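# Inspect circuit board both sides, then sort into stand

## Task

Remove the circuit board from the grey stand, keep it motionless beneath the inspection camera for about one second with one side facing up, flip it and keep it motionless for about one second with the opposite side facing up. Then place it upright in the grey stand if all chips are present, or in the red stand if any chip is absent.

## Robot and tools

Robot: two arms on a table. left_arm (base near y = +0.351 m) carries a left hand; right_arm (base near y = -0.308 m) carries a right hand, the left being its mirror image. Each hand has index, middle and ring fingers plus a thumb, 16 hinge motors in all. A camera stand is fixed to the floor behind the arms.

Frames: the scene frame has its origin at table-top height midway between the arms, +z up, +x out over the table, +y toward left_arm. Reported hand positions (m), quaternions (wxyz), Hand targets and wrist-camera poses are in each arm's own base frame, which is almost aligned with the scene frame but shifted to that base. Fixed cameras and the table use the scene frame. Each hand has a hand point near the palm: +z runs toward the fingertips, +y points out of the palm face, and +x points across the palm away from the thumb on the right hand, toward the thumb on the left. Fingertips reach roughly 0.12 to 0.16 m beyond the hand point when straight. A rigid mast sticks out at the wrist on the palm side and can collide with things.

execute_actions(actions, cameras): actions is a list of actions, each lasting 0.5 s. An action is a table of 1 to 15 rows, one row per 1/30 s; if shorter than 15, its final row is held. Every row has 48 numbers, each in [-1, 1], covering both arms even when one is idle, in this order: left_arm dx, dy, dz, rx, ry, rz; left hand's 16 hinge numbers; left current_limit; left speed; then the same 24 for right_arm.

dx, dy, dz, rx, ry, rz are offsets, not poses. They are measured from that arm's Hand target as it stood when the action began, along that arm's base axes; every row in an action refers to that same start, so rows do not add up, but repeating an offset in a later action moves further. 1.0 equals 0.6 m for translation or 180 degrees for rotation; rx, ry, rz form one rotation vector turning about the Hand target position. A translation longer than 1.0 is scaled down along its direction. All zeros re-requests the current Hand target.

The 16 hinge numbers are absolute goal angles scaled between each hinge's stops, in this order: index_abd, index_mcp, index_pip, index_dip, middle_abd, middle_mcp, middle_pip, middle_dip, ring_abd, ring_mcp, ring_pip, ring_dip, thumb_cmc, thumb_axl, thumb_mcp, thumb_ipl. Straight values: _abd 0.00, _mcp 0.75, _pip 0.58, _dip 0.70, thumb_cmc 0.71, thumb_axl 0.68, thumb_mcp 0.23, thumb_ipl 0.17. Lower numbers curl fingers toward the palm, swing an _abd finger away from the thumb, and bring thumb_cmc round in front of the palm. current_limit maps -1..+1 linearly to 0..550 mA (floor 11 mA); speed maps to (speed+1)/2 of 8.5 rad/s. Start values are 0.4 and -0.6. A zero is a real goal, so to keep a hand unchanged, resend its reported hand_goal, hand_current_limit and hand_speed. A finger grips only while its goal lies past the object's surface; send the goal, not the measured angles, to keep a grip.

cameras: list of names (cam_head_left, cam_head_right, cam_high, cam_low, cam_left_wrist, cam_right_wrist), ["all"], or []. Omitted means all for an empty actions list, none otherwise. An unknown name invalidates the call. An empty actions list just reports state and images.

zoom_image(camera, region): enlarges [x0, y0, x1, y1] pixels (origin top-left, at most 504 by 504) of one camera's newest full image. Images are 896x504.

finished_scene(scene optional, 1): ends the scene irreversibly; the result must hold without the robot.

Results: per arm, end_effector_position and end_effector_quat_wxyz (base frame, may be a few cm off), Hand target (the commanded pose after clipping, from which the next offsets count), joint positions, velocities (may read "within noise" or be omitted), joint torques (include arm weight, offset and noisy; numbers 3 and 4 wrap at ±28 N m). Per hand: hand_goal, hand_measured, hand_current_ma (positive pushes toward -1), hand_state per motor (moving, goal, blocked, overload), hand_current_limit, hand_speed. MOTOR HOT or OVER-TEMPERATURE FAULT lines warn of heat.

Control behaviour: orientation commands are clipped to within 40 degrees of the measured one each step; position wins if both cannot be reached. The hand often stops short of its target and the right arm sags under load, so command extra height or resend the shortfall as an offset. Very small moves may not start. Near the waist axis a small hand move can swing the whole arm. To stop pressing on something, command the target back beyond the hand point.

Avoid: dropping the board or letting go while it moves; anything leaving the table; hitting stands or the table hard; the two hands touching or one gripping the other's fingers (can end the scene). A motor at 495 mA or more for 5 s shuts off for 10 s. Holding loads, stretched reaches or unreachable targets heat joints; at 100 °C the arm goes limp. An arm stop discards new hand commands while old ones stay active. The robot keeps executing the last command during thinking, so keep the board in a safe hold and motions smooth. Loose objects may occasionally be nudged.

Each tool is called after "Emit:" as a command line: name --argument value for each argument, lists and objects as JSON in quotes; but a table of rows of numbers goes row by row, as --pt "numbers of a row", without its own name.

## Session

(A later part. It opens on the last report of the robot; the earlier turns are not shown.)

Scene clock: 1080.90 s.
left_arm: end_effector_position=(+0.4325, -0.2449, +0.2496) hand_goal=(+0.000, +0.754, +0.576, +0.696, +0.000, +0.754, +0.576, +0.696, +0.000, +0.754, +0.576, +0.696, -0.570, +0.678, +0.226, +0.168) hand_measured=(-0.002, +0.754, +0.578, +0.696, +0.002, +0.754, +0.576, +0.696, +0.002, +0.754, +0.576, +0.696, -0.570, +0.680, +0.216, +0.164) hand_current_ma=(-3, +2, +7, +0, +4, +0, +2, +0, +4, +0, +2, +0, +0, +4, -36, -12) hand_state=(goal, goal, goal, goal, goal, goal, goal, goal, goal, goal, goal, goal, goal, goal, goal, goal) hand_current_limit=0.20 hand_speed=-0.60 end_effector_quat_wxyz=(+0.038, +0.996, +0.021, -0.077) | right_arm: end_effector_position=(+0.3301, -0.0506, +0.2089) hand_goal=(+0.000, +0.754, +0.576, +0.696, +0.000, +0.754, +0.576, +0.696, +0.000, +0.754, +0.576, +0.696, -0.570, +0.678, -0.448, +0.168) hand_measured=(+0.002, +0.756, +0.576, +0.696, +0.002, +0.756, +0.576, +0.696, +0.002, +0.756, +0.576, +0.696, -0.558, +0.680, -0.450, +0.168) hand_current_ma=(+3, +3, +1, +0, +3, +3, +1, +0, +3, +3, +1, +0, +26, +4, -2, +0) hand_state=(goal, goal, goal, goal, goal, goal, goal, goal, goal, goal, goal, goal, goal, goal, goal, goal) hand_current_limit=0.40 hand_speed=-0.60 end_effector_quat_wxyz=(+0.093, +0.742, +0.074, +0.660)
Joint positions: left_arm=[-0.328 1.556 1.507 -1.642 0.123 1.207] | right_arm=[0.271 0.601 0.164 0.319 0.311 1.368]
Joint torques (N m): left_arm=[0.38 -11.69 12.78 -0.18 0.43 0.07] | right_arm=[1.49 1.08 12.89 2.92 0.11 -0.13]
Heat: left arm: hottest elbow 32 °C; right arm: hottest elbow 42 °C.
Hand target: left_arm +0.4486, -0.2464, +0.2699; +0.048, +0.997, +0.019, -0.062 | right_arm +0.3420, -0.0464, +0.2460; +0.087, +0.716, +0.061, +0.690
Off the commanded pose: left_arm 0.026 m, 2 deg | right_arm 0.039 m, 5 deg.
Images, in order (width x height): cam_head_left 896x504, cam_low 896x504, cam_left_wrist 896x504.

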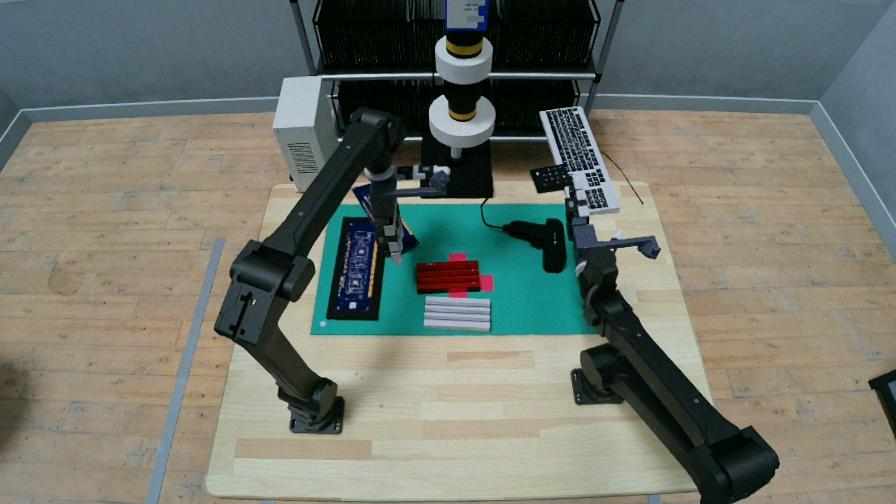

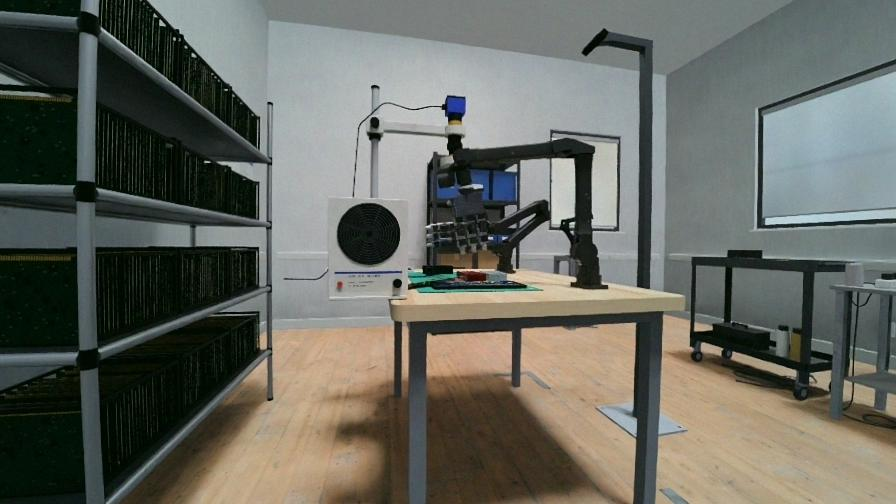

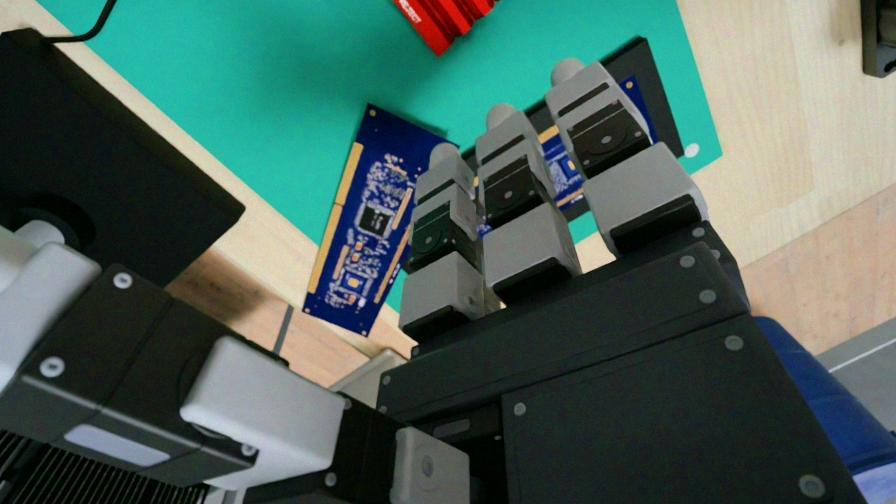

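Emit:
execute_actions --actions '[[[0,0,0.05,0,0,0,0,0.754,0.576,0.696,0,0.754,0.576,0.696,0,0.754,0.576,0.696,-0.571,0.678,0.226,0.168,0.2,-0.6,0,0,0,0,0,0,0,0.754,0.576,0.696,0,0.754,0.576,0.696,0,0.754,0.576,0.696,-0.571,0.678,-0.449,0.168,0.4,-0.6]],[[-0.1,0,0.03,0,0,0,0,0.754,0.576,0.696,0,0.754,0.576,0.696,0,0.754,0.576,0.696,-0.571,0.678,0.226,0.168,0.2,-0.6,0,0,0,0,0,0,0,0.754,0.576,0.696,0,0.754,0.576,0.696,0,0.754,0.576,0.696,-0.571,0.678,-0.449,0.168,0.4,-0.6]],[[-0.15,0,0.0,0,0,0,0,0.754,0.576,0.696,0,0.754,0.576,0.696,0,0.754,0.576,0.696,-0.571,0.678,0.226,0.168,0.2,-0.6,0,0,0,0,0,0,0,0.754,0.576,0.696,0,0.754,0.576,0.696,0,0.754,0.576,0.696,-0.571,0.678,-0.449,0.168,0.4,-0.6]]]' --cameras '["cam_low","cam_left_wrist","cam_head_left","cam_head_right","cam_high"]'

Emit:
zoom_image --camera "cam_head_left" --region '[300, 150, 460, 340]'

Emit:
zoom_image --camera "cam_high" --region '[430, 180, 610, 380]'

Emit:
zoom_image --camera "cam_low" --region '[380, 230, 560, 310]'

Scene clock: 1094.93 s.
left_arm: end_effector_position=(+0.3015, -0.2451, +0.3231) hand_goal=(+0.000, +0.754, +0.576, +0.696, +0.000, +0.754, +0.576, +0.696, +0.000, +0.754, +0.576, +0.696, -0.570, +0.678, +0.226, +0.168) hand_measured=(+0.000, +0.754, +0.578, +0.696, +0.002, +0.754, +0.576, +0.696, +0.002, +0.754, +0.576, +0.696, -0.568, +0.680, +0.218, +0.164) hand_current_ma=(-1, +1, +6, +0, +3, +0, +2, +0, +3, +0, +2, +0, +4, +4, -30, -11) hand_state=(goal, goal, goal, goal, goal, goal, goal, goal, goal, goal, goal, goal, goal, goal, goal, goal) hand_current_limit=0.20 hand_speed=-0.60 end_effector_quat_wxyz=(+0.072, +0.997, +0.021, -0.022) | right_arm: end_effector_position=(+0.3301, -0.0506, +0.2089) hand_goal=(+0.000, +0.754, +0.576, +0.696, +0.000, +0.754, +0.576, +0.696, +0.000, +0.754, +0.576, +0.696, -0.570, +0.678, -0.448, +0.168) hand_measured=(+0.002, +0.756, +0.576, +0.696, +0.002, +0.756, +0.576, +0.696, +0.002, +0.756, +0.576, +0.696, -0.558, +0.680, -0.450, +0.168) hand_current_ma=(+3, +3, +1, +0, +3, +3, +1, +0, +3, +3, +1, +0, +26, +4, -2, +0) hand_state=(goal, goal, goal, goal, goal, goal, goal, goal, goal, goal, goal, goal, goal, goal, goal, goal) hand_current_limit=0.40 hand_speed=-0.60 end_effector_quat_wxyz=(+0.093, +0.742, +0.074, +0.660)
Joint positions: left_arm=[-0.451 1.162 1.3 -1.683 0.148 1.077] | right_arm=[0.271 0.601 0.164 0.319 0.311 1.368]
Joint torques (N m): left_arm=[-1.96 -6.07 7.28 0.27 0.32 -0.11] | right_arm=[0.85 1.32 12.93 2.86 0.11 -0.14]
Heat: left arm: hottest elbow 32 °C; right arm: hottest elbow 42 °C.
Hand target: left_arm +0.2986, -0.2464, +0.3179; +0.048, +0.997, +0.019, -0.062 | right_arm +0.3420, -0.0464, +0.2460; +0.087, +0.716, +0.061, +0.690
Off the commanded pose: left_arm 0.006 m, 5 deg | right_arm 0.039 m, 5 deg.
joint sent to its limit (left arm) — joint 4 (wrist pitch), lower limit. The joint targets are off in position and orientation.
Images, in order (width x height): cam_head_left 896x504, cam_head_right 896x504, cam_high 896x504, cam_low 896x504, cam_left_wrist 896x504.

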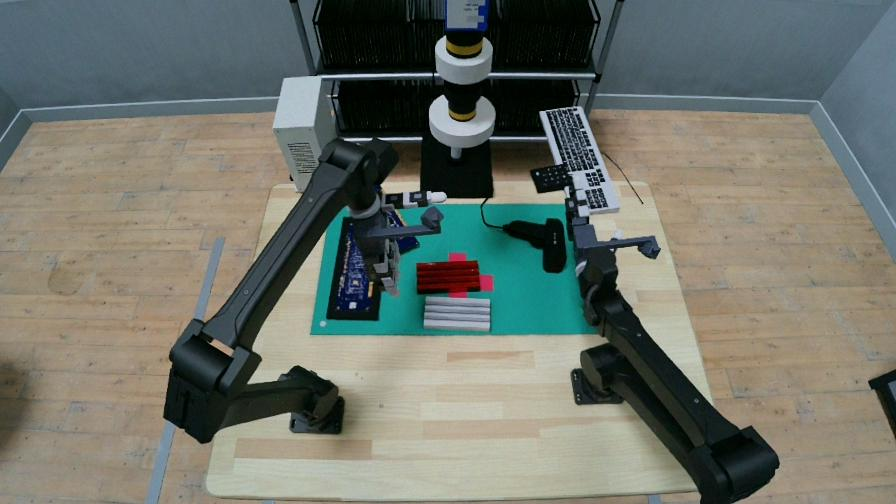

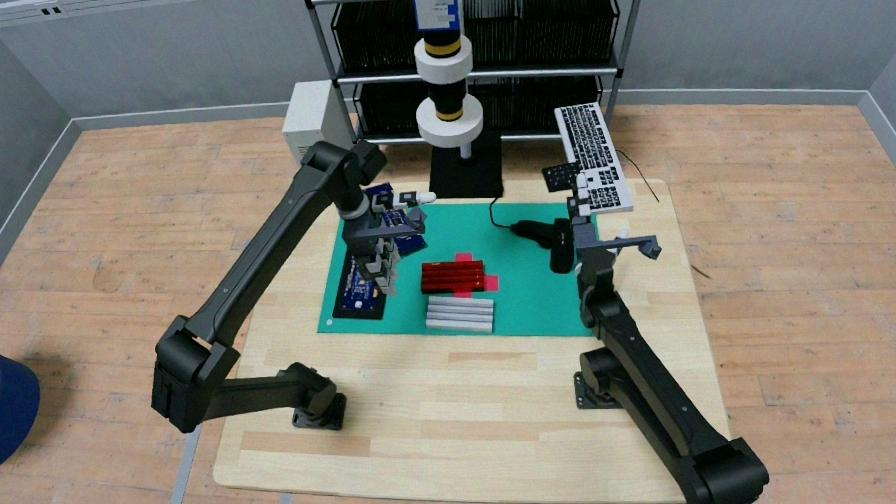

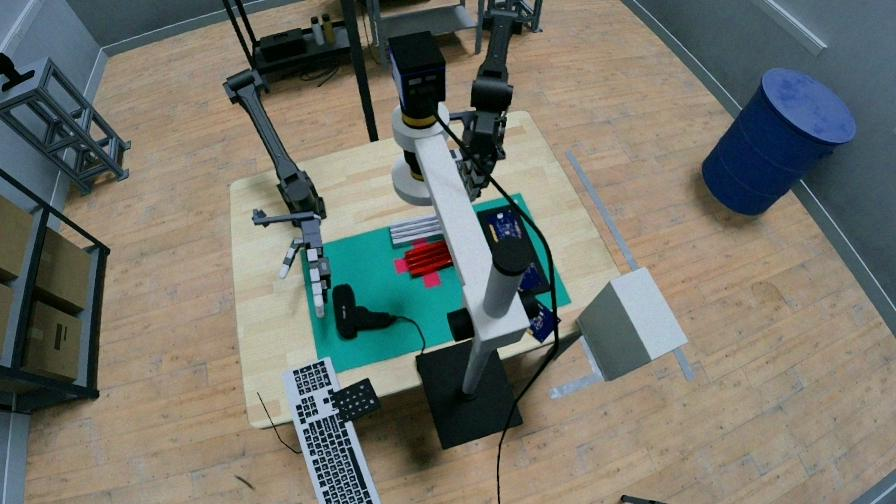

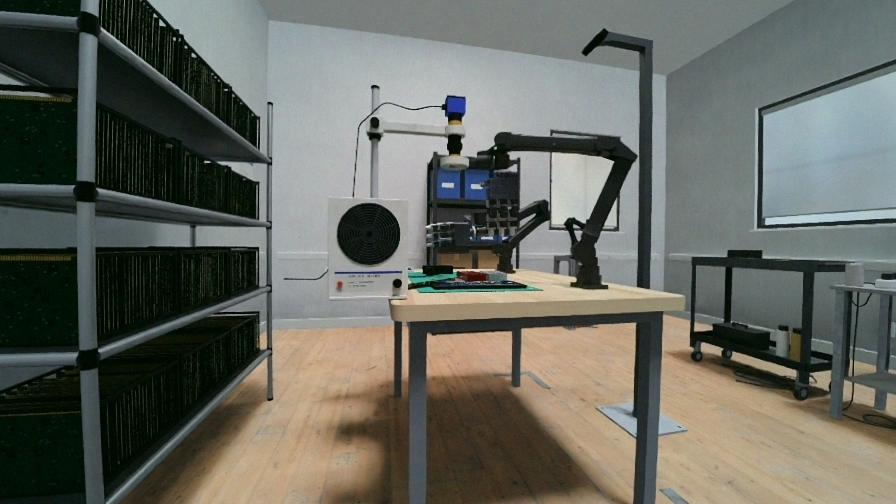

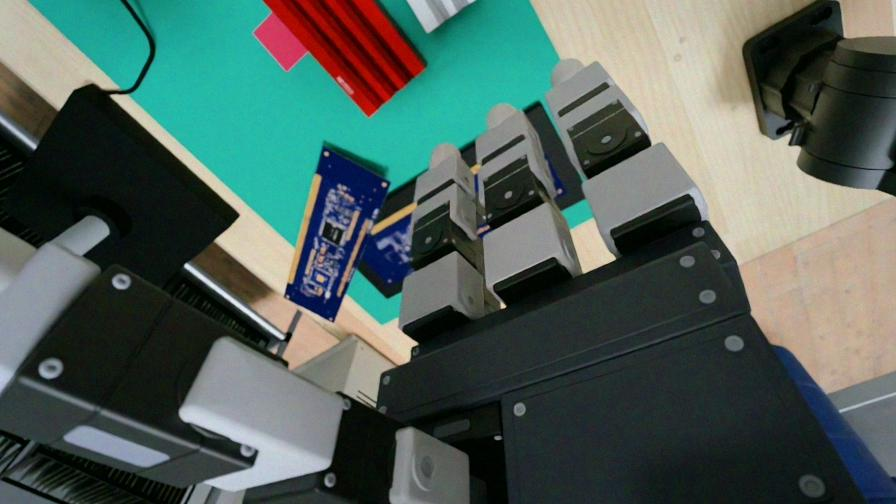

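Scaled by 2.653 from the camera's 896x504 image, which has a finer 1280x720 frame.

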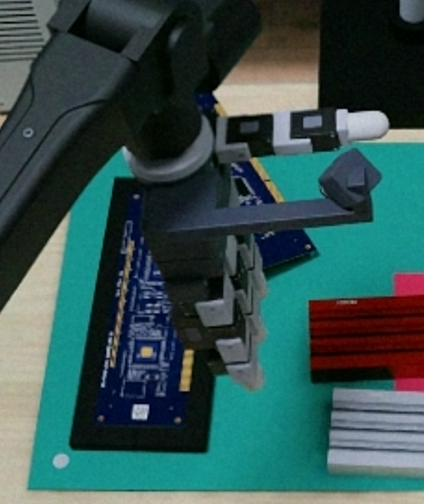

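Scaled by 2.520 from the camera's 896x504 image, which has a finer 1280x720 frame.

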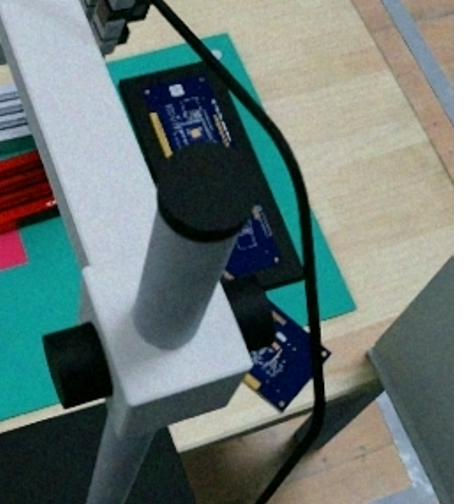

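Scaled by 2.800 from the camera's 896x504 image, which has a finer 1280x720 frame.

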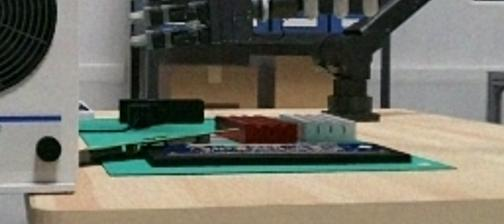

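Emit:
execute_actions --actions '[[[0.02,0,0.02,0,0,0.1,0,0.342,0.358,0.478,0,0.342,0.358,0.478,0,0.342,0.358,0.478,-0.571,0.678,0.73,-0.643,0.2,-0.6,0,0,0,0,0,0,0,0.754,0.576,0.696,0,0.754,0.576,0.696,0,0.754,0.576,0.696,-0.571,0.678,-0.449,0.168,0.4,-0.6],[0.03,0,0.03,0,0,0.2,0,0.342,0.358,0.478,0,0.342,0.358,0.478,0,0.342,0.358,0.478,-0.571,0.678,0.73,-0.643,0.2,-0.6,0,0,0,0,0,0,0,0.754,0.576,0.696,0,0.754,0.576,0.696,0,0.754,0.576,0.696,-0.571,0.678,-0.449,0.168,0.4,-0.6]],[[0.03,0,0.02,0,0,0.2,0,0.342,0.358,0.478,0,0.342,0.358,0.478,0,0.342,0.358,0.478,-0.571,0.678,0.73,-0.643,0.2,-0.6,0,0,0,0,0,0,0,0.754,0.576,0.696,0,0.754,0.576,0.696,0,0.754,0.576,0.696,-0.571,0.678,-0.449,0.168,0.4,-0.6]],[[0.03,0,0,0,0,0.2,0,0.342,0.358,0.478,0,0.342,0.358,0.478,0,0.342,0.358,0.478,-0.571,0.678,0.73,-0.643,0.2,-0.6,0,0,0,0,0,0,0,0.754,0.576,0.696,0,0.754,0.576,0.696,0,0.754,0.576,0.696,-0.571,0.678,-0.449,0.168,0.4,-0.6]],[[0.03,0.02,0,0,0,0.2,0,0.342,0.358,0.478,0,0.342,0.358,0.478,0,0.342,0.358,0.478,-0.571,0.678,0.73,-0.643,0.2,-0.6,0,0,0,0,0,0,0,0.754,0.576,0.696,0,0.754,0.576,0.696,0,0.754,0.576,0.696,-0.571,0.678,-0.449,0.168,0.4,-0.6]],[[0.03,0.03,0,0,0,0.18,0,0.342,0.358,0.478,0,0.342,0.358,0.478,0,0.342,0.358,0.478,-0.571,0.678,0.73,-0.643,0.2,-0.6,0,0,0,0,0,0,0,0.754,0.576,0.696,0,0.754,0.576,0.696,0,0.754,0.576,0.696,-0.571,0.678,-0.449,0.168,0.4,-0.6]]]' --cameras '["cam_low","cam_head_left"]'

Scene clock: 1288.57 s.
left_arm: end_effector_position=(+0.3483, -0.2387, +0.3323) hand_goal=(+0.000, +0.342, +0.358, +0.478, +0.000, +0.342, +0.358, +0.478, +0.000, +0.342, +0.358, +0.478, -0.570, +0.678, +0.730, -0.642) hand_measured=(+0.000, +0.348, +0.362, +0.482, +0.002, +0.350, +0.362, +0.482, +0.002, +0.350, +0.362, +0.482, -0.570, +0.680, +0.724, -0.642) hand_current_ma=(-1, +21, +13, +8, +2, +22, +13, +8, +2, +24, +11, +9, +2, +3, -24, +2) hand_state=(goal, goal, goal, goal, goal, goal, goal, goal, goal, goal, goal, goal, goal, goal, goal, goal) hand_current_limit=0.20 hand_speed=-0.60 end_effector_quat_wxyz=(+0.057, +0.139, +0.988, +0.027) | right_arm: end_effector_position=(+0.3301, -0.0506, +0.2089) hand_goal=(+0.000, +0.754, +0.576, +0.696, +0.000, +0.754, +0.576, +0.696, +0.000, +0.754, +0.576, +0.696, -0.570, +0.678, -0.448, +0.168) hand_measured=(+0.002, +0.756, +0.576, +0.696, +0.002, +0.756, +0.576, +0.696, +0.002, +0.756, +0.576, +0.696, -0.558, +0.680, -0.450, +0.168) hand_current_ma=(+3, +3, +1, +0, +3, +3, +1, +0, +3, +3, +1, +0, +26, +4, -2, +0) hand_state=(goal, goal, goal, goal, goal, goal, goal, goal, goal, goal, goal, goal, goal, goal, goal, goal) hand_current_limit=0.40 hand_speed=-0.60 end_effector_quat_wxyz=(+0.093, +0.742, +0.074, +0.660)
Joint positions: left_arm=[-0.796 1.559 1.73 -1.683 -0.113 -2.083] | right_arm=[0.271 0.601 0.164 0.319 0.311 1.368]
Joint torques (N m): left_arm=[7.41 -10.64 14.24 0.12 -0.22 -0.09] | right_arm=[1.14 1.61 12.93 2.85 0.11 -0.14]
Heat: left arm: hottest elbow 28 °C; right arm: hottest elbow 43 °C.
Hand target: left_arm +0.3886, -0.2164, +0.3479; +0.063, +0.012, +0.997, +0.046 | right_arm +0.3420, -0.0464, +0.2460; +0.087, +0.716, +0.061, +0.690
Off the commanded pose: left_arm 0.049 m, 15 deg | right_arm 0.039 m, 5 deg.
joint sent to its limit (left arm) — joint 4 (wrist pitch), lower limit; joint 6 (wrist roll), lower limit. The joint targets are off in position and orientation.
Images, in order (width x height): cam_head_left 896x504, cam_low 896x504.

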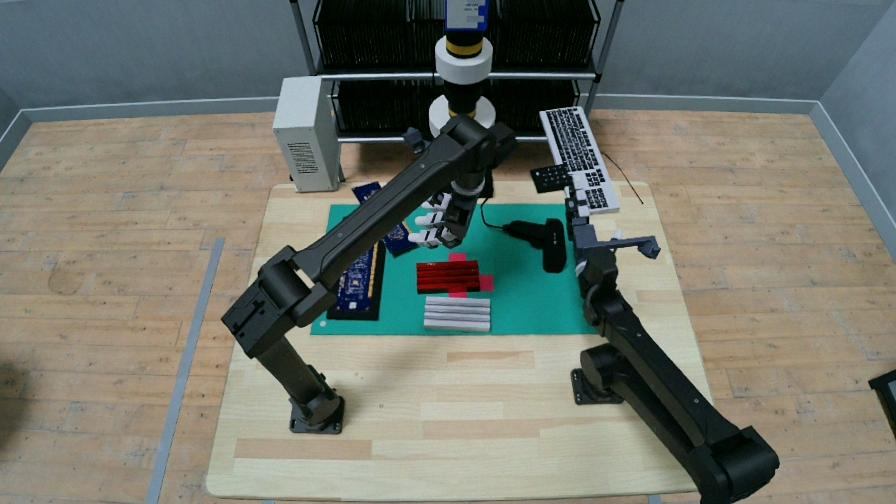

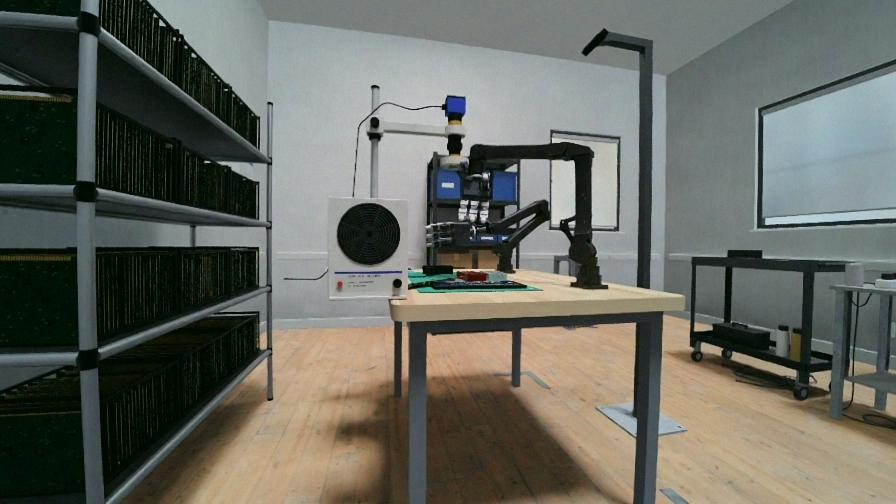

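Emit:
execute_actions --actions '[[[-0.07,0,-0.06,0,0,0,0,0.342,0.358,0.478,0,0.342,0.358,0.478,0,0.342,0.358,0.478,-0.571,0.678,0.73,-0.643,0.2,-0.6,0,0,0,0,0,0,0,0.754,0.576,0.696,0,0.754,0.576,0.696,0,0.754,0.576,0.696,-0.571,0.678,-0.449,0.168,0.4,-0.6]],[[0,0.08,-0.08,0,0,0,0,0.342,0.358,0.478,0,0.342,0.358,0.478,0,0.342,0.358,0.478,-0.571,0.678,0.73,-0.643,0.2,-0.6,0,0,0,0,0,0,0,0.754,0.576,0.696,0,0.754,0.576,0.696,0,0.754,0.576,0.696,-0.571,0.678,-0.449,0.168,0.4,-0.6]]]' --cameras '["cam_low","cam_head_left","cam_high"]'

Scene clock: 1299.73 s.
left_arm: end_effector_position=(+0.3480, -0.1664, +0.2643) hand_goal=(+0.000, +0.342, +0.358, +0.478, +0.000, +0.342, +0.358, +0.478, +0.000, +0.342, +0.358, +0.478, -0.570, +0.678, +0.730, -0.642) hand_measured=(+0.000, +0.348, +0.362, +0.480, +0.002, +0.348, +0.362, +0.482, +0.002, +0.348, +0.362, +0.482, -0.570, +0.680, +0.724, -0.642) hand_current_ma=(+0, +16, +12, +8, +3, +18, +11, +8, +3, +20, +9, +9, +2, +3, -20, +2) hand_state=(goal, goal, goal, goal, goal, goal, goal, goal, goal, goal, goal, goal, goal, goal, goal, goal) hand_current_limit=0.20 hand_speed=-0.60 end_effector_quat_wxyz=(+0.045, +0.067, +0.996, +0.028) | right_arm: end_effector_position=(+0.3301, -0.0506, +0.2089) hand_goal=(+0.000, +0.754, +0.576, +0.696, +0.000, +0.754, +0.576, +0.696, +0.000, +0.754, +0.576, +0.696, -0.570, +0.678, -0.448, +0.168) hand_measured=(+0.002, +0.756, +0.576, +0.696, +0.002, +0.756, +0.576, +0.696, +0.002, +0.756, +0.576, +0.696, -0.558, +0.680, -0.450, +0.168) hand_current_ma=(+3, +3, +1, +0, +3, +3, +1, +0, +3, +3, +1, +0, +26, +4, -2, +0) hand_state=(goal, goal, goal, goal, goal, goal, goal, goal, goal, goal, goal, goal, goal, goal, goal, goal) hand_current_limit=0.40 hand_speed=-0.60 end_effector_quat_wxyz=(+0.093, +0.742, +0.074, +0.660)
Joint positions: left_arm=[-0.651 1.458 1.44 -1.508 -0.096 -2.086] | right_arm=[0.271 0.601 0.164 0.319 0.311 1.368]
Joint torques (N m): left_arm=[-1.26 -12.1 7.35 0.68 -0.35 -0.07] | right_arm=[1.14 1.49 12.9 2.85 0.1 -0.12]
Heat: left arm: hottest elbow 31 °C; right arm: hottest elbow 43 °C.
Hand target: left_arm +0.3466, -0.1684, +0.2639; +0.063, +0.012, +0.997, +0.046 | right_arm +0.3420, -0.0464, +0.2460; +0.087, +0.716, +0.061, +0.690
Off the commanded pose: left_arm 0.003 m, 7 deg | right_arm 0.039 m, 5 deg.
joint sent to its limit (left arm) — joint 6 (wrist roll), lower limit. The joint targets are off in position and orientation.
Images, in order (width x height): cam_head_left 896x504, cam_high 896x504, cam_low 896x504.

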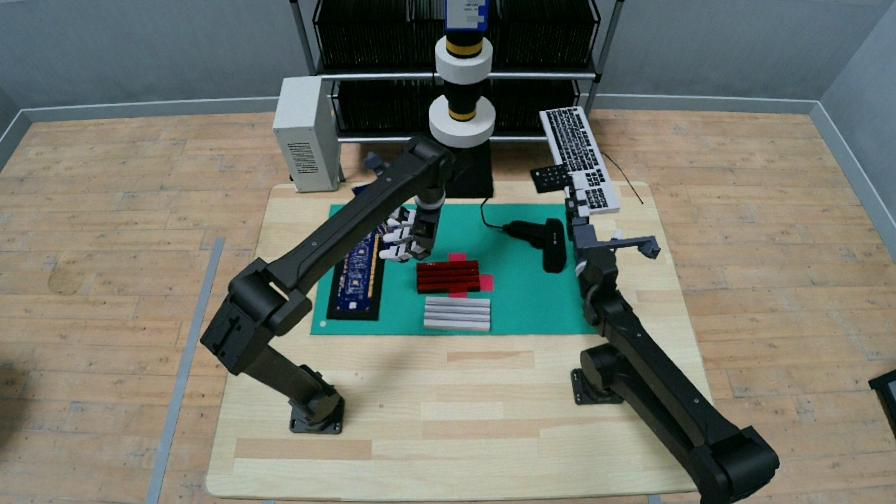

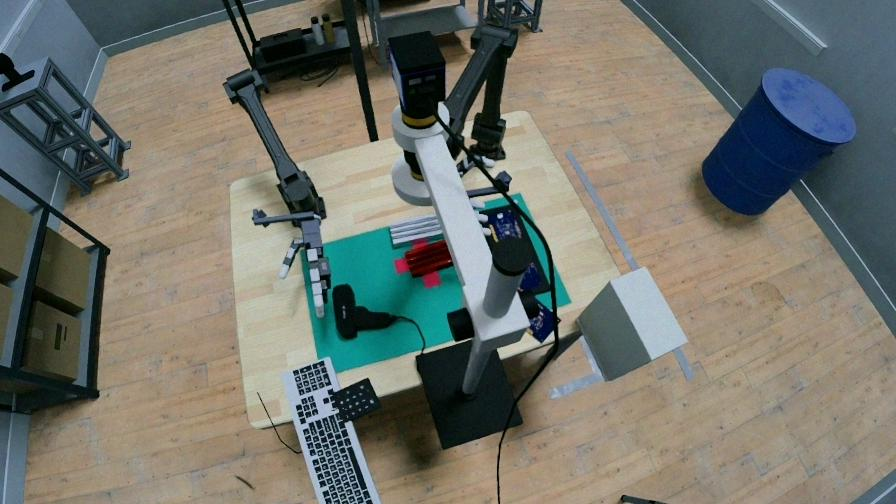

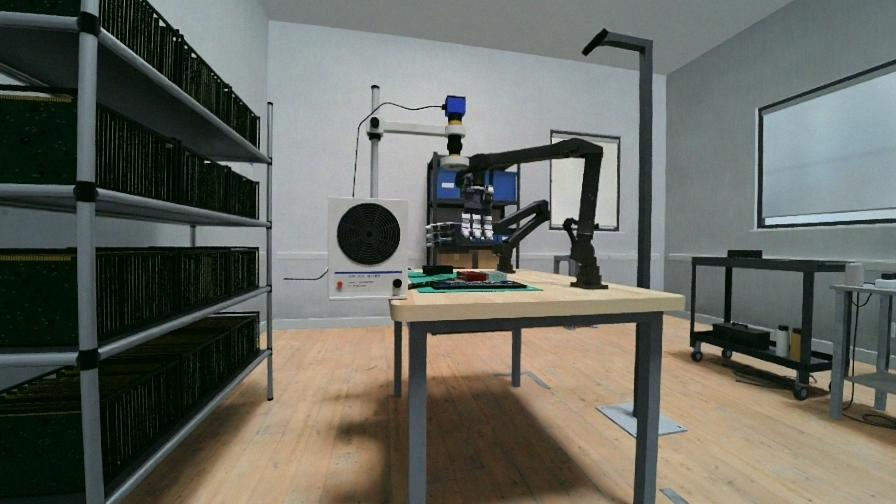

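Emit:
execute_actions --actions '[[[0.066,0.0035,-0.052,-0.113,-0.002,0.0086,0,0.342,0.358,0.478,0,0.342,0.358,0.478,0,0.342,0.358,0.478,-0.571,0.678,0.73,-0.643,0.2,-0.6,0,0,0,0,0,0,0,0.754,0.576,0.696,0,0.754,0.576,0.696,0,0.754,0.576,0.696,-0.571,0.678,-0.449,0.168,0.4,-0.6]],[[0.066,0.0035,-0.052,-0.113,-0.002,0.0086,0,0.342,0.358,0.478,0,0.342,0.358,0.478,0,0.342,0.358,0.478,-0.571,0.678,0.73,-0.643,0.2,-0.6,0,0,0,0,0,0,0,0.754,0.576,0.696,0,0.754,0.576,0.696,0,0.754,0.576,0.696,-0.571,0.678,-0.449,0.168,0.4,-0.6]],[[0.066,0.0035,-0.03,-0.113,-0.002,0.0086,0,0.342,0.358,0.478,0,0.342,0.358,0.478,0,0.342,0.358,0.478,-0.571,0.678,0.73,-0.643,0.2,-0.6,0,0,0,0,0,0,0,0.754,0.576,0.696,0,0.754,0.576,0.696,0,0.754,0.576,0.696,-0.571,0.678,-0.449,0.168,0.4,-0.6]],[[0.066,0.0035,0,-0.113,-0.002,0.0086,0,0.342,0.358,0.478,0,0.342,0.358,0.478,0,0.342,0.358,0.478,-0.571,0.678,0.73,-0.643,0.2,-0.6,0,0,0,0,0,0,0,0.754,0.576,0.696,0,0.754,0.576,0.696,0,0.754,0.576,0.696,-0.571,0.678,-0.449,0.168,0.4,-0.6]],[[0,0,0,0,0,0,0,0.342,0.358,0.478,0,0.342,0.358,0.478,0,0.342,0.358,0.478,-0.571,0.678,0.73,-0.643,0.2,-0.6,0,0,0,0,0,0,0,0.754,0.576,0.696,0,0.754,0.576,0.696,0,0.754,0.576,0.696,-0.571,0.678,-0.449,0.168,0.4,-0.6]]]' --cameras '["cam_low","cam_head_left","cam_left_wrist"]'

Emit:
zoom_image --camera "cam_head_left" --region '[310, 150, 500, 330]'

Scene clock: 1332.27 s.
left_arm: end_effector_position=(+0.4918, -0.1569, +0.1718) hand_goal=(+0.000, +0.342, +0.358, +0.478, +0.000, +0.342, +0.358, +0.478, +0.000, +0.342, +0.358, +0.478, -0.570, +0.678, +0.730, -0.642) hand_measured=(+0.000, +0.336, +0.358, +0.480, +0.002, +0.336, +0.358, +0.480, +0.002, +0.336, +0.358, +0.480, -0.570, +0.680, +0.724, -0.642) hand_current_ma=(+0, -16, +2, +6, +3, -17, +2, +7, +3, -20, +1, +7, +2, +3, -20, +2) hand_state=(goal, goal, goal, goal, goal, goal, goal, goal, goal, goal, goal, goal, goal, goal, goal, goal) hand_current_limit=0.20 hand_speed=-0.60 end_effector_quat_wxyz=(+0.029, -0.059, +0.797, -0.600) | right_arm: end_effector_position=(+0.3301, -0.0506, +0.2089) hand_goal=(+0.000, +0.754, +0.576, +0.696, +0.000, +0.754, +0.576, +0.696, +0.000, +0.754, +0.576, +0.696, -0.570, +0.678, -0.448, +0.168) hand_measured=(+0.002, +0.756, +0.576, +0.696, +0.002, +0.756, +0.576, +0.696, +0.002, +0.756, +0.576, +0.696, -0.558, +0.680, -0.450, +0.168) hand_current_ma=(+3, +3, +1, +0, +3, +3, +1, +0, +3, +3, +1, +0, +26, +4, -2, +0) hand_state=(goal, goal, goal, goal, goal, goal, goal, goal, goal, goal, goal, goal, goal, goal, goal, goal) hand_current_limit=0.40 hand_speed=-0.60 end_effector_quat_wxyz=(+0.093, +0.742, +0.074, +0.660)
Joint positions: left_arm=[-0.023 1.625 1.257 -0.745 1.255 -2.075] | right_arm=[0.271 0.601 0.164 0.319 0.311 1.368]
Joint torques (N m): left_arm=[-0.97 -13.74 10.65 1.47 1.32 -0.14] | right_arm=[0.97 1.03 12.93 2.88 0.12 -0.12]
Heat: left arm: hottest elbow 29 °C; right arm: hottest elbow 43 °C.
Hand target: left_arm +0.5050, -0.1600, +0.1835; +0.065, -0.082, +0.784, -0.612 | right_arm +0.3420, -0.0464, +0.2460; +0.087, +0.716, +0.061, +0.690
Off the commanded pose: left_arm 0.018 m, 5 deg | right_arm 0.039 m, 5 deg.
joint sent to its limit (left arm) — joint 6 (wrist roll), lower limit. The joint targets are off in position and orientation.
Images, in order (width x height): cam_head_left 896x504, cam_low 896x504, cam_left_wrist 896x504.

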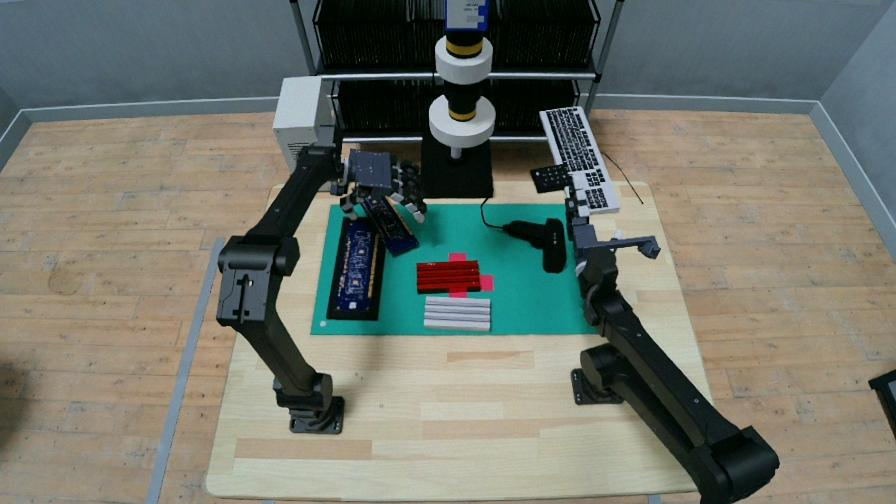

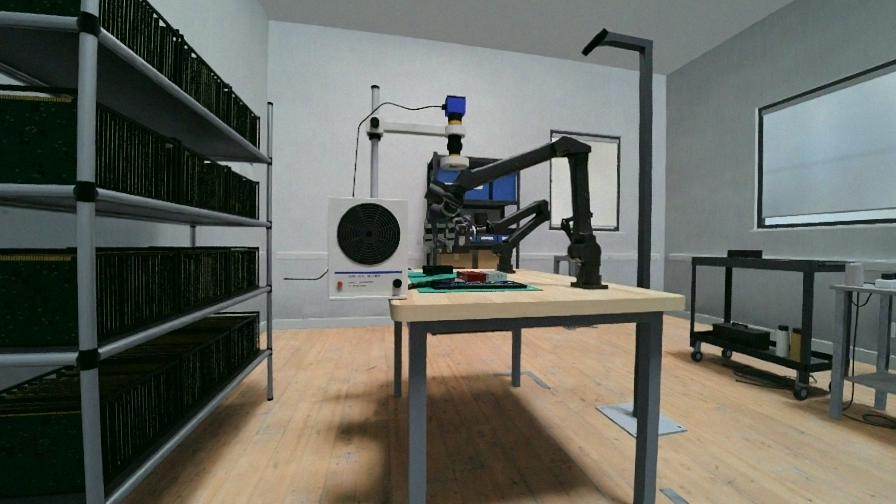

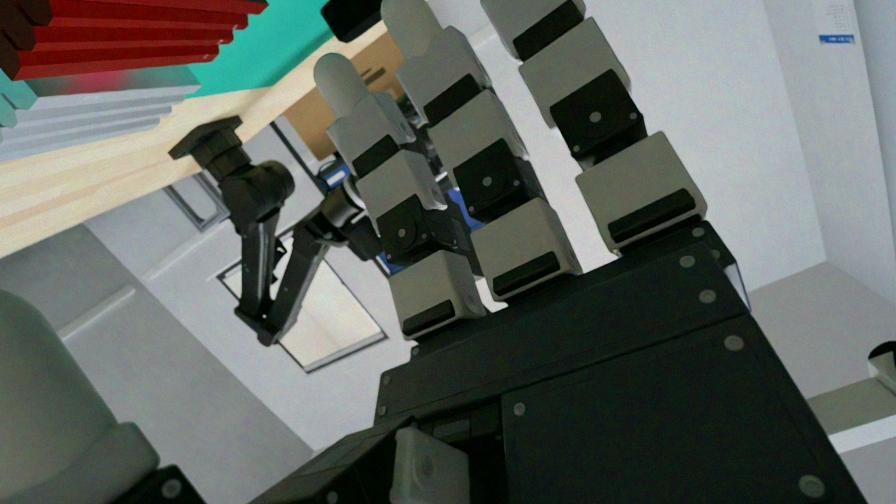

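Scaled by 2.653 from the camera's 896x504 image, which has a finer 1280x720 frame.

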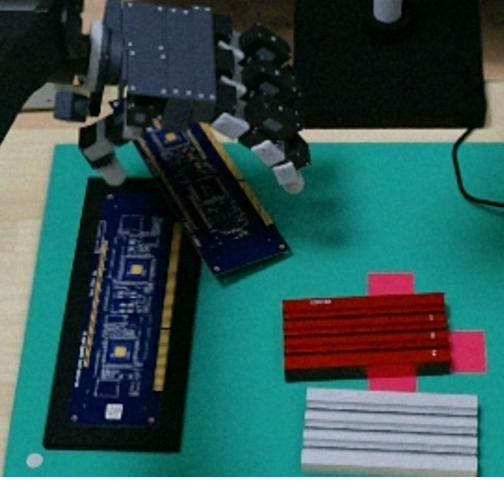

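Emit:
execute_actions --actions '[[[0.02,-0.015,-0.07,0,0,0,0,0.342,0.358,0.478,0,0.342,0.358,0.478,0,0.342,0.358,0.478,-0.571,0.678,0.618,-0.481,0.2,-0.6,0,0,0,0,0,0,0,0.754,0.576,0.696,0,0.754,0.576,0.696,0,0.754,0.576,0.696,-0.571,0.678,-0.449,0.168,0.4,-0.6]],[[0,0,-0.03,0,0,0,0,0.342,0.358,0.478,0,0.342,0.358,0.478,0,0.342,0.358,0.478,-0.571,0.678,0.618,-0.481,0.2,-0.6,0,0,0,0,0,0,0,0.754,0.576,0.696,0,0.754,0.576,0.696,0,0.754,0.576,0.696,-0.571,0.678,-0.449,0.168,0.4,-0.6]]]' --cameras '["cam_low","cam_head_left","cam_left_wrist"]'

Emit:
zoom_image --camera "cam_head_left" --region '[310, 150, 500, 330]'

Emit:
zoom_image --camera "cam_low" --region '[390, 180, 530, 310]'

Scene clock: 1362.50 s.
left_arm: end_effector_position=(+0.5196, -0.1576, +0.1367) hand_goal=(+0.000, +0.342, +0.358, +0.478, +0.000, +0.342, +0.358, +0.478, +0.000, +0.342, +0.358, +0.478, -0.570, +0.678, +0.618, -0.480) hand_measured=(+0.000, +0.336, +0.358, +0.480, +0.002, +0.336, +0.358, +0.480, +0.002, +0.336, +0.358, +0.480, -0.570, +0.680, +0.618, -0.482) hand_current_ma=(+0, -16, +2, +6, +3, -17, +2, +7, +3, -20, +1, +7, +2, +3, -1, -5) hand_state=(goal, goal, goal, goal, goal, goal, goal, goal, goal, goal, goal, goal, goal, goal, goal, goal) hand_current_limit=0.20 hand_speed=-0.60 end_effector_quat_wxyz=(+0.049, -0.043, +0.796, -0.602) | right_arm: end_effector_position=(+0.3301, -0.0506, +0.2089) hand_goal=(+0.000, +0.754, +0.576, +0.696, +0.000, +0.754, +0.576, +0.696, +0.000, +0.754, +0.576, +0.696, -0.570, +0.678, -0.448, +0.168) hand_measured=(+0.002, +0.756, +0.576, +0.696, +0.002, +0.756, +0.576, +0.696, +0.002, +0.756, +0.576, +0.696, -0.558, +0.680, -0.450, +0.168) hand_current_ma=(+3, +3, +1, +0, +3, +3, +1, +0, +3, +3, +1, +0, +26, +4, -2, +0) hand_state=(goal, goal, goal, goal, goal, goal, goal, goal, goal, goal, goal, goal, goal, goal, goal, goal) hand_current_limit=0.40 hand_speed=-0.60 end_effector_quat_wxyz=(+0.093, +0.742, +0.074, +0.660)
Joint positions: left_arm=[-0.023 1.706 1.257 -0.611 1.255 -2.077] | right_arm=[0.271 0.601 0.164 0.319 0.311 1.368]
Joint torques (N m): left_arm=[-2.32 -13.57 7.2 1.61 0.84 -0.11] | right_arm=[0.91 1.73 12.96 2.92 0.11 -0.11]
Heat: left arm: hottest elbow 31 °C; right arm: hottest elbow 43 °C.
Hand target: left_arm +0.5170, -0.1690, +0.1235; +0.065, -0.082, +0.784, -0.612 | right_arm +0.3420, -0.0464, +0.2460; +0.087, +0.716, +0.061, +0.690
Off the commanded pose: left_arm 0.018 m, 5 deg | right_arm 0.039 m, 5 deg.
joint sent to its limit (left arm) — joint 6 (wrist roll), lower limit. The joint targets are off in position and orientation.
Images, in order (width x height): cam_head_left 896x504, cam_low 896x504, cam_left_wrist 896x504.

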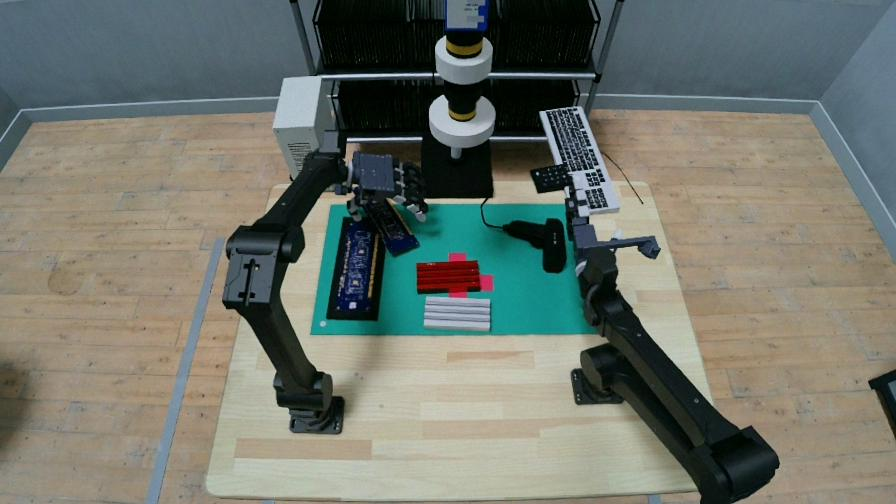

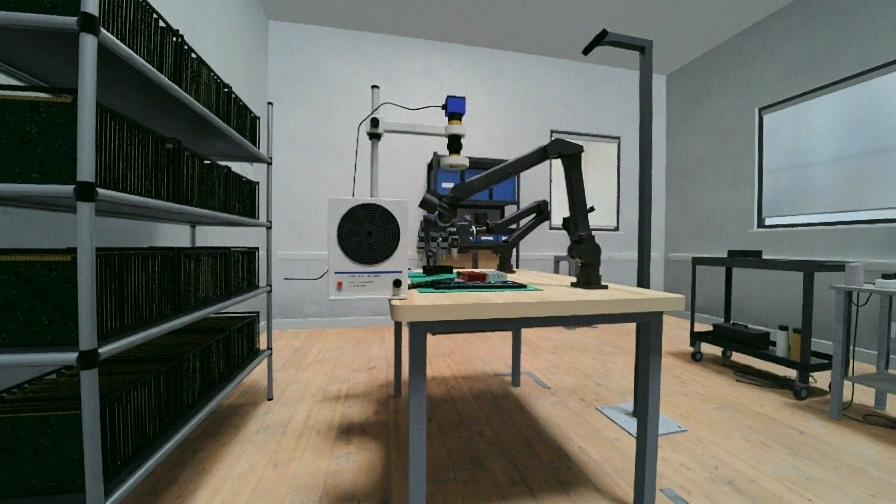

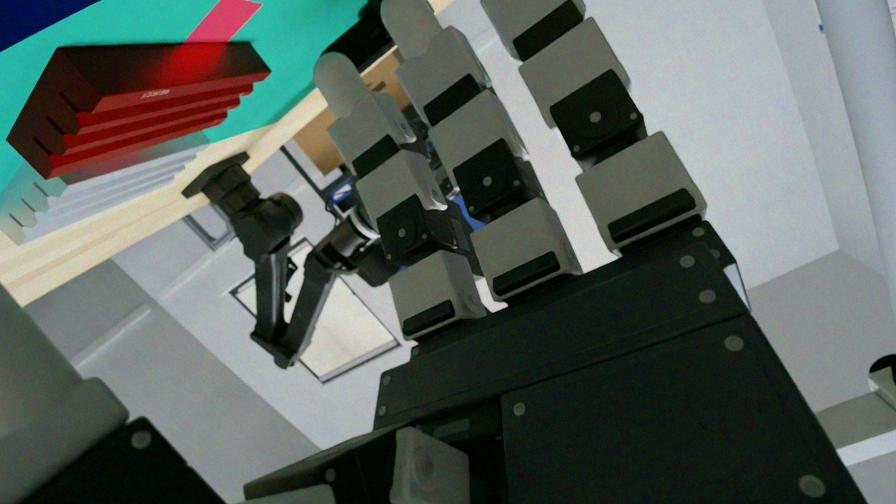

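Scaled by 2.653 from the camera's 896x504 image, which has a finer 1280x720 frame.

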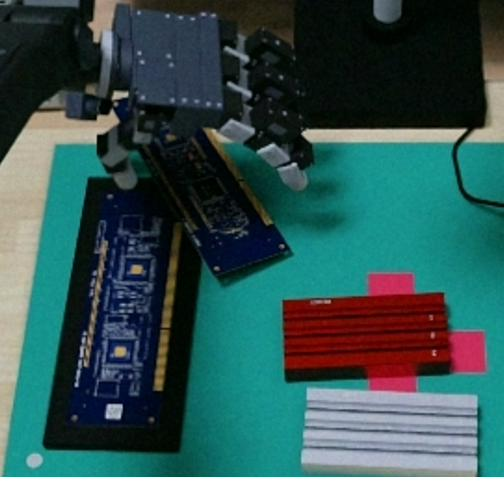

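Scaled by 3.600 from the camera's 896x504 image, which has a finer 1280x720 frame.

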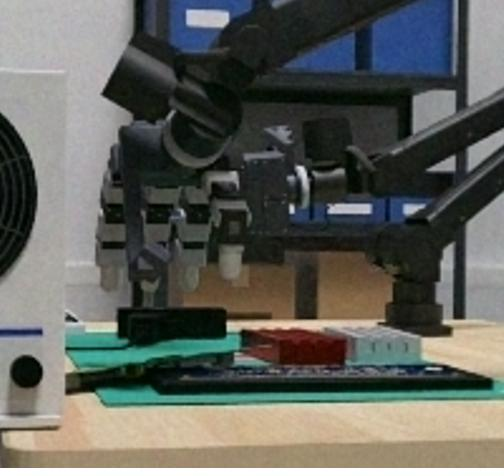

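Emit:
execute_actions --actions '[[[-0.02,-0.01,-0.05,0,0,0,0,0.342,0.358,0.478,0,0.342,0.358,0.478,0,0.342,0.358,0.478,-0.571,0.678,0.618,-0.481,0.2,-0.6,0,0,0,0,0,0,0,0.754,0.576,0.696,0,0.754,0.576,0.696,0,0.754,0.576,0.696,-0.571,0.678,-0.449,0.168,0.4,-0.6]],[[0,0,-0.01,0,0,0,0,0.342,0.358,0.478,0,0.342,0.358,0.478,0,0.342,0.358,0.478,-0.571,0.678,0.618,-0.481,0.2,-0.6,0,0,0,0,0,0,0,0.754,0.576,0.696,0,0.754,0.576,0.696,0,0.754,0.576,0.696,-0.571,0.678,-0.449,0.168,0.4,-0.6]]]' --cameras '["cam_low","cam_head_left"]'

Emit:
zoom_image --camera "cam_head_left" --region '[310, 150, 500, 330]'

Emit:
zoom_image --camera "cam_low" --region '[390, 180, 530, 310]'

Scene clock: 1376.07 s.
left_arm: end_effector_position=(+0.5092, -0.1702, +0.1039) hand_goal=(+0.000, +0.342, +0.358, +0.478, +0.000, +0.342, +0.358, +0.478, +0.000, +0.342, +0.358, +0.478, -0.570, +0.678, +0.618, -0.480) hand_measured=(+0.000, +0.336, +0.358, +0.480, +0.002, +0.336, +0.358, +0.480, +0.002, +0.336, +0.358, +0.480, -0.570, +0.680, +0.618, -0.482) hand_current_ma=(+0, -16, +2, +6, +3, -17, +2, +7, +3, -20, +1, +7, +2, +3, -1, -5) hand_state=(goal, goal, goal, goal, goal, goal, goal, goal, goal, goal, goal, goal, goal, goal, goal, goal) hand_current_limit=0.20 hand_speed=-0.60 end_effector_quat_wxyz=(+0.046, -0.031, +0.797, -0.601) | right_arm: end_effector_position=(+0.3301, -0.0506, +0.2089) hand_goal=(+0.000, +0.754, +0.576, +0.696, +0.000, +0.754, +0.576, +0.696, +0.000, +0.754, +0.576, +0.696, -0.570, +0.678, -0.448, +0.168) hand_measured=(+0.002, +0.756, +0.576, +0.696, +0.002, +0.756, +0.576, +0.696, +0.002, +0.756, +0.576, +0.696, -0.558, +0.680, -0.450, +0.168) hand_current_ma=(+3, +3, +1, +0, +3, +3, +1, +0, +3, +3, +1, +0, +26, +4, -2, +0) hand_state=(goal, goal, goal, goal, goal, goal, goal, goal, goal, goal, goal, goal, goal, goal, goal, goal) hand_current_limit=0.40 hand_speed=-0.60 end_effector_quat_wxyz=(+0.093, +0.742, +0.074, +0.660)
Joint positions: left_arm=[-0.049 1.728 1.19 -0.513 1.251 -2.077] | right_arm=[0.271 0.601 0.164 0.319 0.311 1.368]
Joint torques (N m): left_arm=[-2.14 -13.45 6.38 1.63 0.79 -0.11] | right_arm=[1.32 1.44 12.98 2.93 0.14 -0.14]
Heat: left arm: hottest elbow 30 °C; right arm: hottest elbow 43 °C.
Hand target: left_arm +0.5050, -0.1750, +0.0875; +0.065, -0.082, +0.784, -0.612 | right_arm +0.3420, -0.0464, +0.2460; +0.087, +0.716, +0.061, +0.690
Off the commanded pose: left_arm 0.018 m, 7 deg | right_arm 0.039 m, 5 deg.
joint sent to its limit (left arm) — joint 6 (wrist roll), lower limit. The joint targets are off in position and orientation.
Images, in order (width x height): cam_head_left 896x504, cam_low 896x504.

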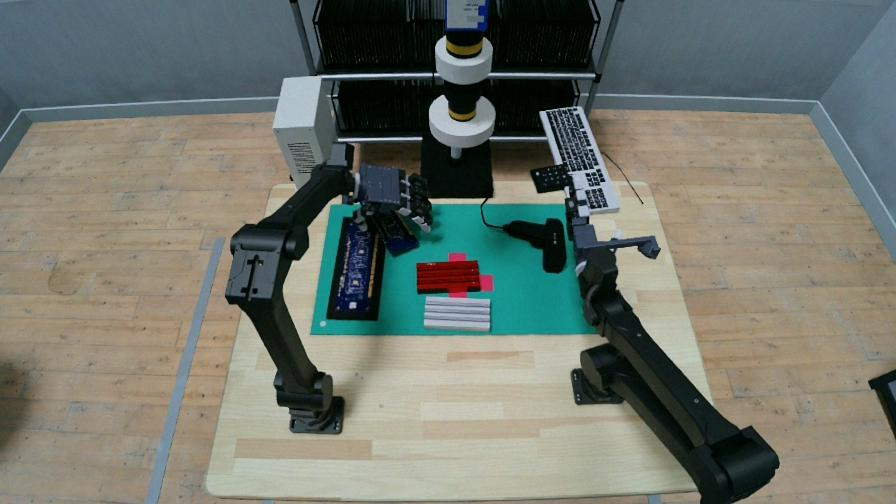

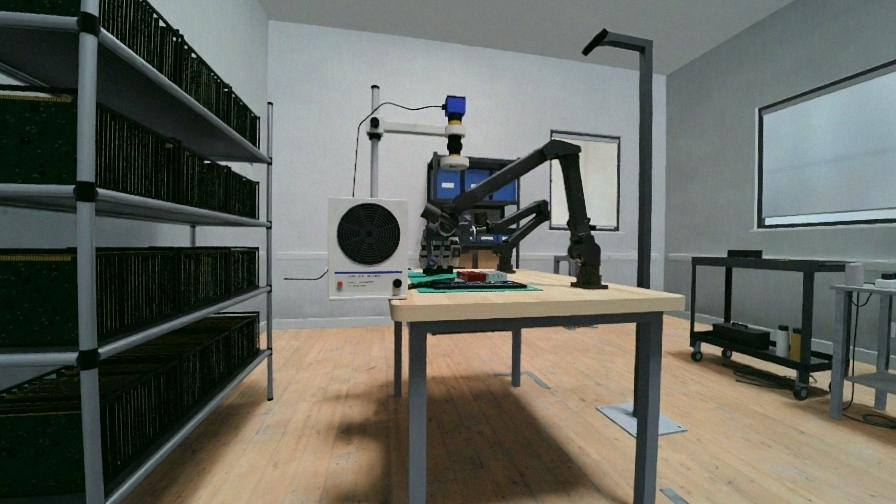

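Scaled by 2.653 from the camera's 896x504 image, which has a finer 1280x720 frame.

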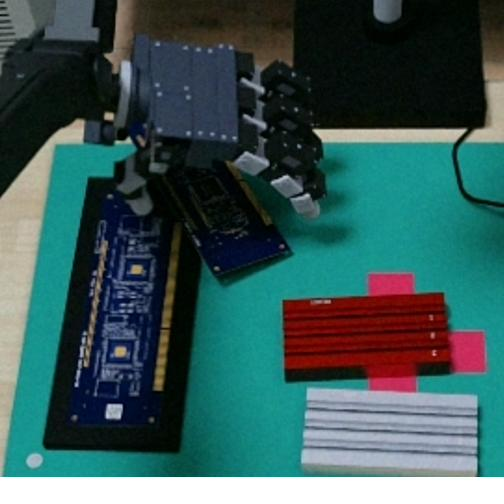

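Scaled by 3.600 from the camera's 896x504 image, which has a finer 1280x720 frame.

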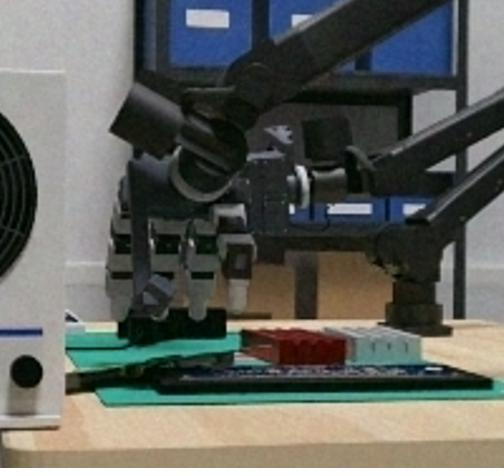

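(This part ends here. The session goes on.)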